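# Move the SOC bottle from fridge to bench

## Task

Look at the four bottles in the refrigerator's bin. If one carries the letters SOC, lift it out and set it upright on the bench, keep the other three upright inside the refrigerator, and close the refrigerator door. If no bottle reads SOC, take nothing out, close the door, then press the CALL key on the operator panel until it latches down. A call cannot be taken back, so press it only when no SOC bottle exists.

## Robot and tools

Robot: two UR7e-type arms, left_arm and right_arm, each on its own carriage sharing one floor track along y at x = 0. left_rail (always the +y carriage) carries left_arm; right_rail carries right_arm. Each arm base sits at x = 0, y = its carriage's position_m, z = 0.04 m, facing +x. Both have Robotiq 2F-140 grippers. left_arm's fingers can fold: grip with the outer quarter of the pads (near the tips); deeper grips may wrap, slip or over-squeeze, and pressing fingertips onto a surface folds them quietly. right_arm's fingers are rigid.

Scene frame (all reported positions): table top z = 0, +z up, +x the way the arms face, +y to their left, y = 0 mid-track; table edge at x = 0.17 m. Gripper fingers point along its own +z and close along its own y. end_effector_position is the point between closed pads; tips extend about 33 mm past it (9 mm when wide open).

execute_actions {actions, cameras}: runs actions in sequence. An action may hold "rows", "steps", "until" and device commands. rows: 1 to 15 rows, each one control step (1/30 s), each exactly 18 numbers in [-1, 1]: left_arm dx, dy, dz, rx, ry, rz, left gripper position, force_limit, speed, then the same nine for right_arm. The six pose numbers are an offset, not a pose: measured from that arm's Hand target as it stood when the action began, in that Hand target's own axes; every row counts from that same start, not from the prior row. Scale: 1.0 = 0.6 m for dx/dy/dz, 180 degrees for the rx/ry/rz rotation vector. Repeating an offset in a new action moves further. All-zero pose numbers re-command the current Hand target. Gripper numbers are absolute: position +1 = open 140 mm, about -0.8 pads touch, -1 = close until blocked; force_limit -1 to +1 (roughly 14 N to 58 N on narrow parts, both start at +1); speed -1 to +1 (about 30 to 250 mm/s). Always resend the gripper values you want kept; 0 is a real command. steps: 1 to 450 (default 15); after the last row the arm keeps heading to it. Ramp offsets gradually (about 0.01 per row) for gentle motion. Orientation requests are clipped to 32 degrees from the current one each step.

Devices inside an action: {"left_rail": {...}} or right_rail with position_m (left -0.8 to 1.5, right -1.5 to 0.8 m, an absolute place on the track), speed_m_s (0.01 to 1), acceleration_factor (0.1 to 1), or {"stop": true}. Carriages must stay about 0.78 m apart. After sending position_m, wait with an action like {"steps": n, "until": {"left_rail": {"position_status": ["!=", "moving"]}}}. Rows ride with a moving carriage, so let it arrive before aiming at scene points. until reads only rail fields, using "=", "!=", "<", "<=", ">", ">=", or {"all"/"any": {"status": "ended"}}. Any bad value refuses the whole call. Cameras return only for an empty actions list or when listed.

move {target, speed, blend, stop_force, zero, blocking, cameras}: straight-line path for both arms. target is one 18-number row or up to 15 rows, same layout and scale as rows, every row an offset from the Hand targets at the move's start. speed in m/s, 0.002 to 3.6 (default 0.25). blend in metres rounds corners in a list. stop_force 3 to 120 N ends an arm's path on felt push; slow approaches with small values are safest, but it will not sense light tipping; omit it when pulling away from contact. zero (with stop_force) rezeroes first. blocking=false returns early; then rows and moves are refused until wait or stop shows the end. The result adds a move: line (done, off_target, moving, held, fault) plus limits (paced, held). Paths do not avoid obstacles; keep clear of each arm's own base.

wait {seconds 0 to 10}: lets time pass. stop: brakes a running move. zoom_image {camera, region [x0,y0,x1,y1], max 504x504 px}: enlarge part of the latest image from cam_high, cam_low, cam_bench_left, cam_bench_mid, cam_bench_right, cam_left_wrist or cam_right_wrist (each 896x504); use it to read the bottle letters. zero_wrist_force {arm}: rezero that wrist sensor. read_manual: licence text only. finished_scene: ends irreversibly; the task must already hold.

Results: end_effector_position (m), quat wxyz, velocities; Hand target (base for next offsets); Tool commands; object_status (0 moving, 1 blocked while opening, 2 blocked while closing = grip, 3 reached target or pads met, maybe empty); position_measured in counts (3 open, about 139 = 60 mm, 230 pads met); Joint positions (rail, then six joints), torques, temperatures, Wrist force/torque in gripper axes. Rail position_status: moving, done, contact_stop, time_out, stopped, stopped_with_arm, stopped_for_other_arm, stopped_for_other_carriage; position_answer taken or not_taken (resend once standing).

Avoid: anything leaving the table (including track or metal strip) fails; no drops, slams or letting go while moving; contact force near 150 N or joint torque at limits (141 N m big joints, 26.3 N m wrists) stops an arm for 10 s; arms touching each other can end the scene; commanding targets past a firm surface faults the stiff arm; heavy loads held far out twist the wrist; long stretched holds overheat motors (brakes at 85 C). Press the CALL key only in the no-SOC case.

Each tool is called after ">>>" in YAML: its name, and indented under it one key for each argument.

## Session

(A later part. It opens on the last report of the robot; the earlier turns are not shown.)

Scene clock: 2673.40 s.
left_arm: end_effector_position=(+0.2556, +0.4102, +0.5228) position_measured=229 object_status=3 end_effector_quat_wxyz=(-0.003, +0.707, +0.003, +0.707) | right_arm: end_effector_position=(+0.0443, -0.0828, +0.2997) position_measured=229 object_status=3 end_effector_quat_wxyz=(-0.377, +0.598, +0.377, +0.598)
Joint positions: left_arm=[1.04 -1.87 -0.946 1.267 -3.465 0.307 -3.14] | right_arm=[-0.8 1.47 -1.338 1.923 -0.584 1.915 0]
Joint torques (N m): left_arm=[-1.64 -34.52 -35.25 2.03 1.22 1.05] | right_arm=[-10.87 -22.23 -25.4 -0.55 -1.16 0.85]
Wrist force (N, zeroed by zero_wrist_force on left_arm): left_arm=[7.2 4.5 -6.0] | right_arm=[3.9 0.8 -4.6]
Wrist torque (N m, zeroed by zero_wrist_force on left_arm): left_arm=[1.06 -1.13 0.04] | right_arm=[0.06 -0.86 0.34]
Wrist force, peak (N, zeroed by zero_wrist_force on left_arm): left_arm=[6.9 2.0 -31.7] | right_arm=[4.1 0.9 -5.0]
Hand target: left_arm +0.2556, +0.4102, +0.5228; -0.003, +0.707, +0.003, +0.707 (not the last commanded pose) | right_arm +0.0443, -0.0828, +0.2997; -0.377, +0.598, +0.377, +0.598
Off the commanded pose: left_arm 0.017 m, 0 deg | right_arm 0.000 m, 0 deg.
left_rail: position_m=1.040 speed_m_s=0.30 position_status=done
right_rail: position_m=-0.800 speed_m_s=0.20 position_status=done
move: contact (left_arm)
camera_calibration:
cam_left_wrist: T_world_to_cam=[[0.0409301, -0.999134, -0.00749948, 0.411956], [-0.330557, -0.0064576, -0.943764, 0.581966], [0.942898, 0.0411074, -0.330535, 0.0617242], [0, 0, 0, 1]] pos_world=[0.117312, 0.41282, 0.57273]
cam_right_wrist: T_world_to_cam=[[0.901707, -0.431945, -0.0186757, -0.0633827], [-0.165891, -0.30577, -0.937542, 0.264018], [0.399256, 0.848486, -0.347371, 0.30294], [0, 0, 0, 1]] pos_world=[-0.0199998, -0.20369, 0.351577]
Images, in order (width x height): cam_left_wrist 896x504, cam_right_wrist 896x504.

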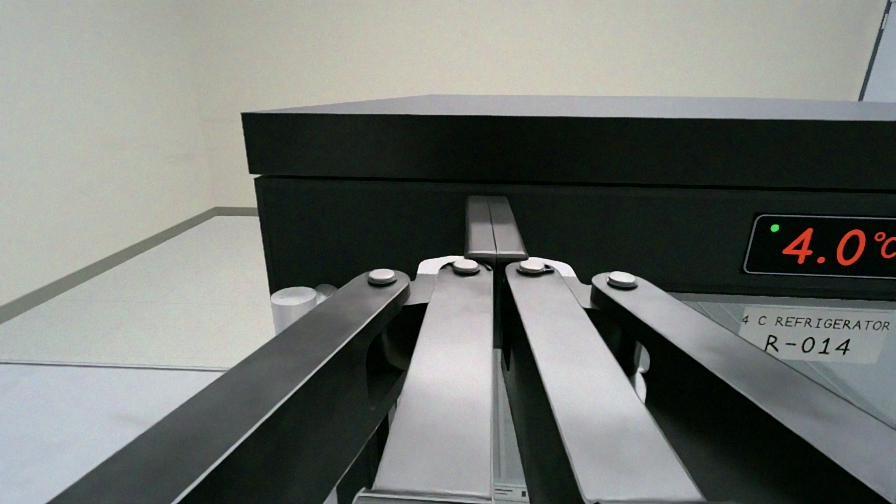

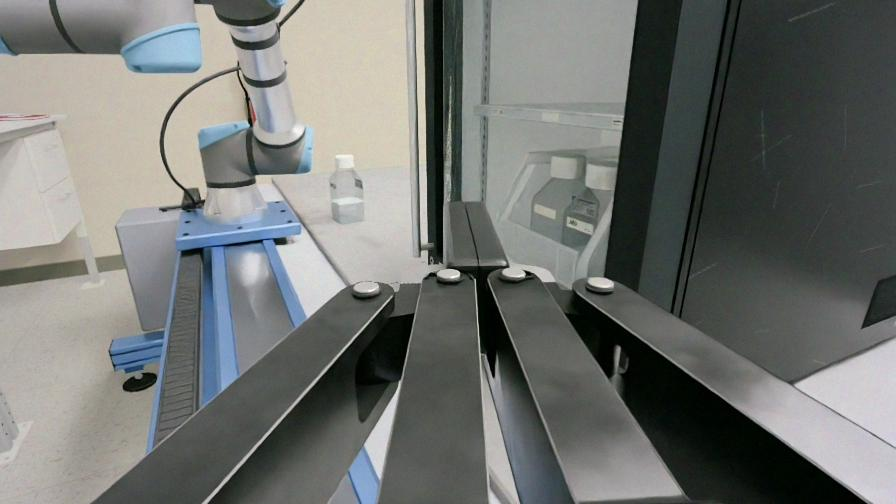

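>>> move:
  target: [0,0,-0.15,0,0,0,-0.8,-1,-1,0,0,0,0,0,0,-0.8,-1,-1]
  speed: 0.08
  cameras: ["cam_right_wrist"]

Scene clock: 2679.27 s.
left_arm: end_effector_position=(+0.1657, +0.4095, +0.5229) position_measured=229 object_status=3 end_effector_quat_wxyz=(-0.003, +0.707, +0.003, +0.707) | right_arm: end_effector_position=(+0.0443, -0.0828, +0.2997) position_measured=229 object_status=3 end_effector_quat_wxyz=(-0.377, +0.598, +0.377, +0.598)
Joint positions: left_arm=[1.04 -2.003 -0.91 1.206 -3.44 0.441 -3.141] | right_arm=[-0.8 1.47 -1.338 1.923 -0.584 1.915 0]
Joint torques (N m): left_arm=[-5.47 -36.86 -35.39 2.46 1.73 -0.08] | right_arm=[-10.18 -22.38 -25.3 -0.58 -0.75 0.86]
Wrist force (N, zeroed by zero_wrist_force on left_arm): left_arm=[5.4 4.9 0.8] | right_arm=[3.9 0.9 -4.6]
Wrist torque (N m, zeroed by zero_wrist_force on left_arm): left_arm=[1.04 -1.12 0.13] | right_arm=[0.08 -0.86 0.33]
Wrist force, peak (N, zeroed by zero_wrist_force on left_arm): left_arm=[7.3 4.7 -6.1] | right_arm=[4.2 0.8 -5.0]
Hand target: left_arm +0.1656, +0.4095, +0.5229; -0.003, +0.707, +0.003, +0.707 | right_arm +0.0443, -0.0828, +0.2997; -0.377, +0.598, +0.377, +0.598
Off the commanded pose: left_arm 0.000 m, 0 deg | right_arm 0.000 m, 0 deg.
left_rail: position_m=1.040 speed_m_s=0.30 position_status=done
right_rail: position_m=-0.800 speed_m_s=0.20 position_status=done
move: done
camera_calibration:
cam_right_wrist: T_world_to_cam=[[0.901707, -0.431945, -0.0186757, -0.0633827], [-0.165891, -0.30577, -0.937542, 0.264018], [0.399256, 0.848486, -0.347371, 0.30294], [0, 0, 0, 1]] pos_world=[-0.0199998, -0.20369, 0.351577]
Images, in order (width x height): cam_right_wrist 896x504.

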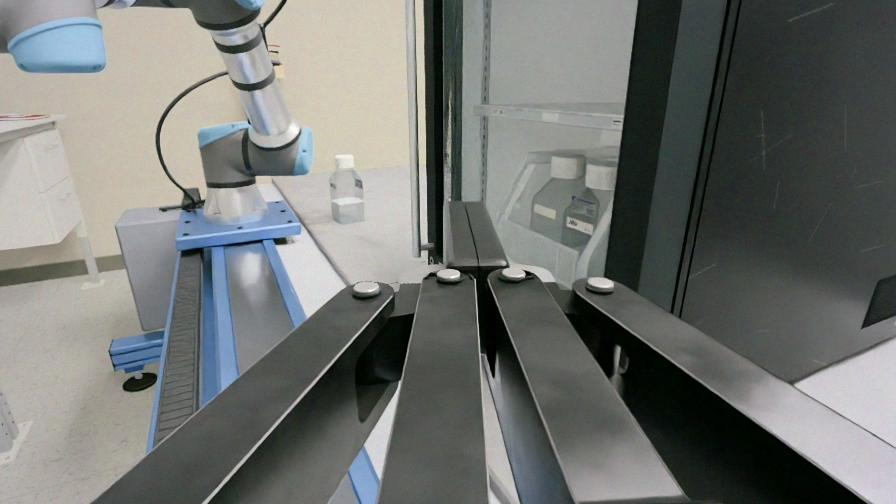

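>>> finished_scene:

The scene is finished: the task was done.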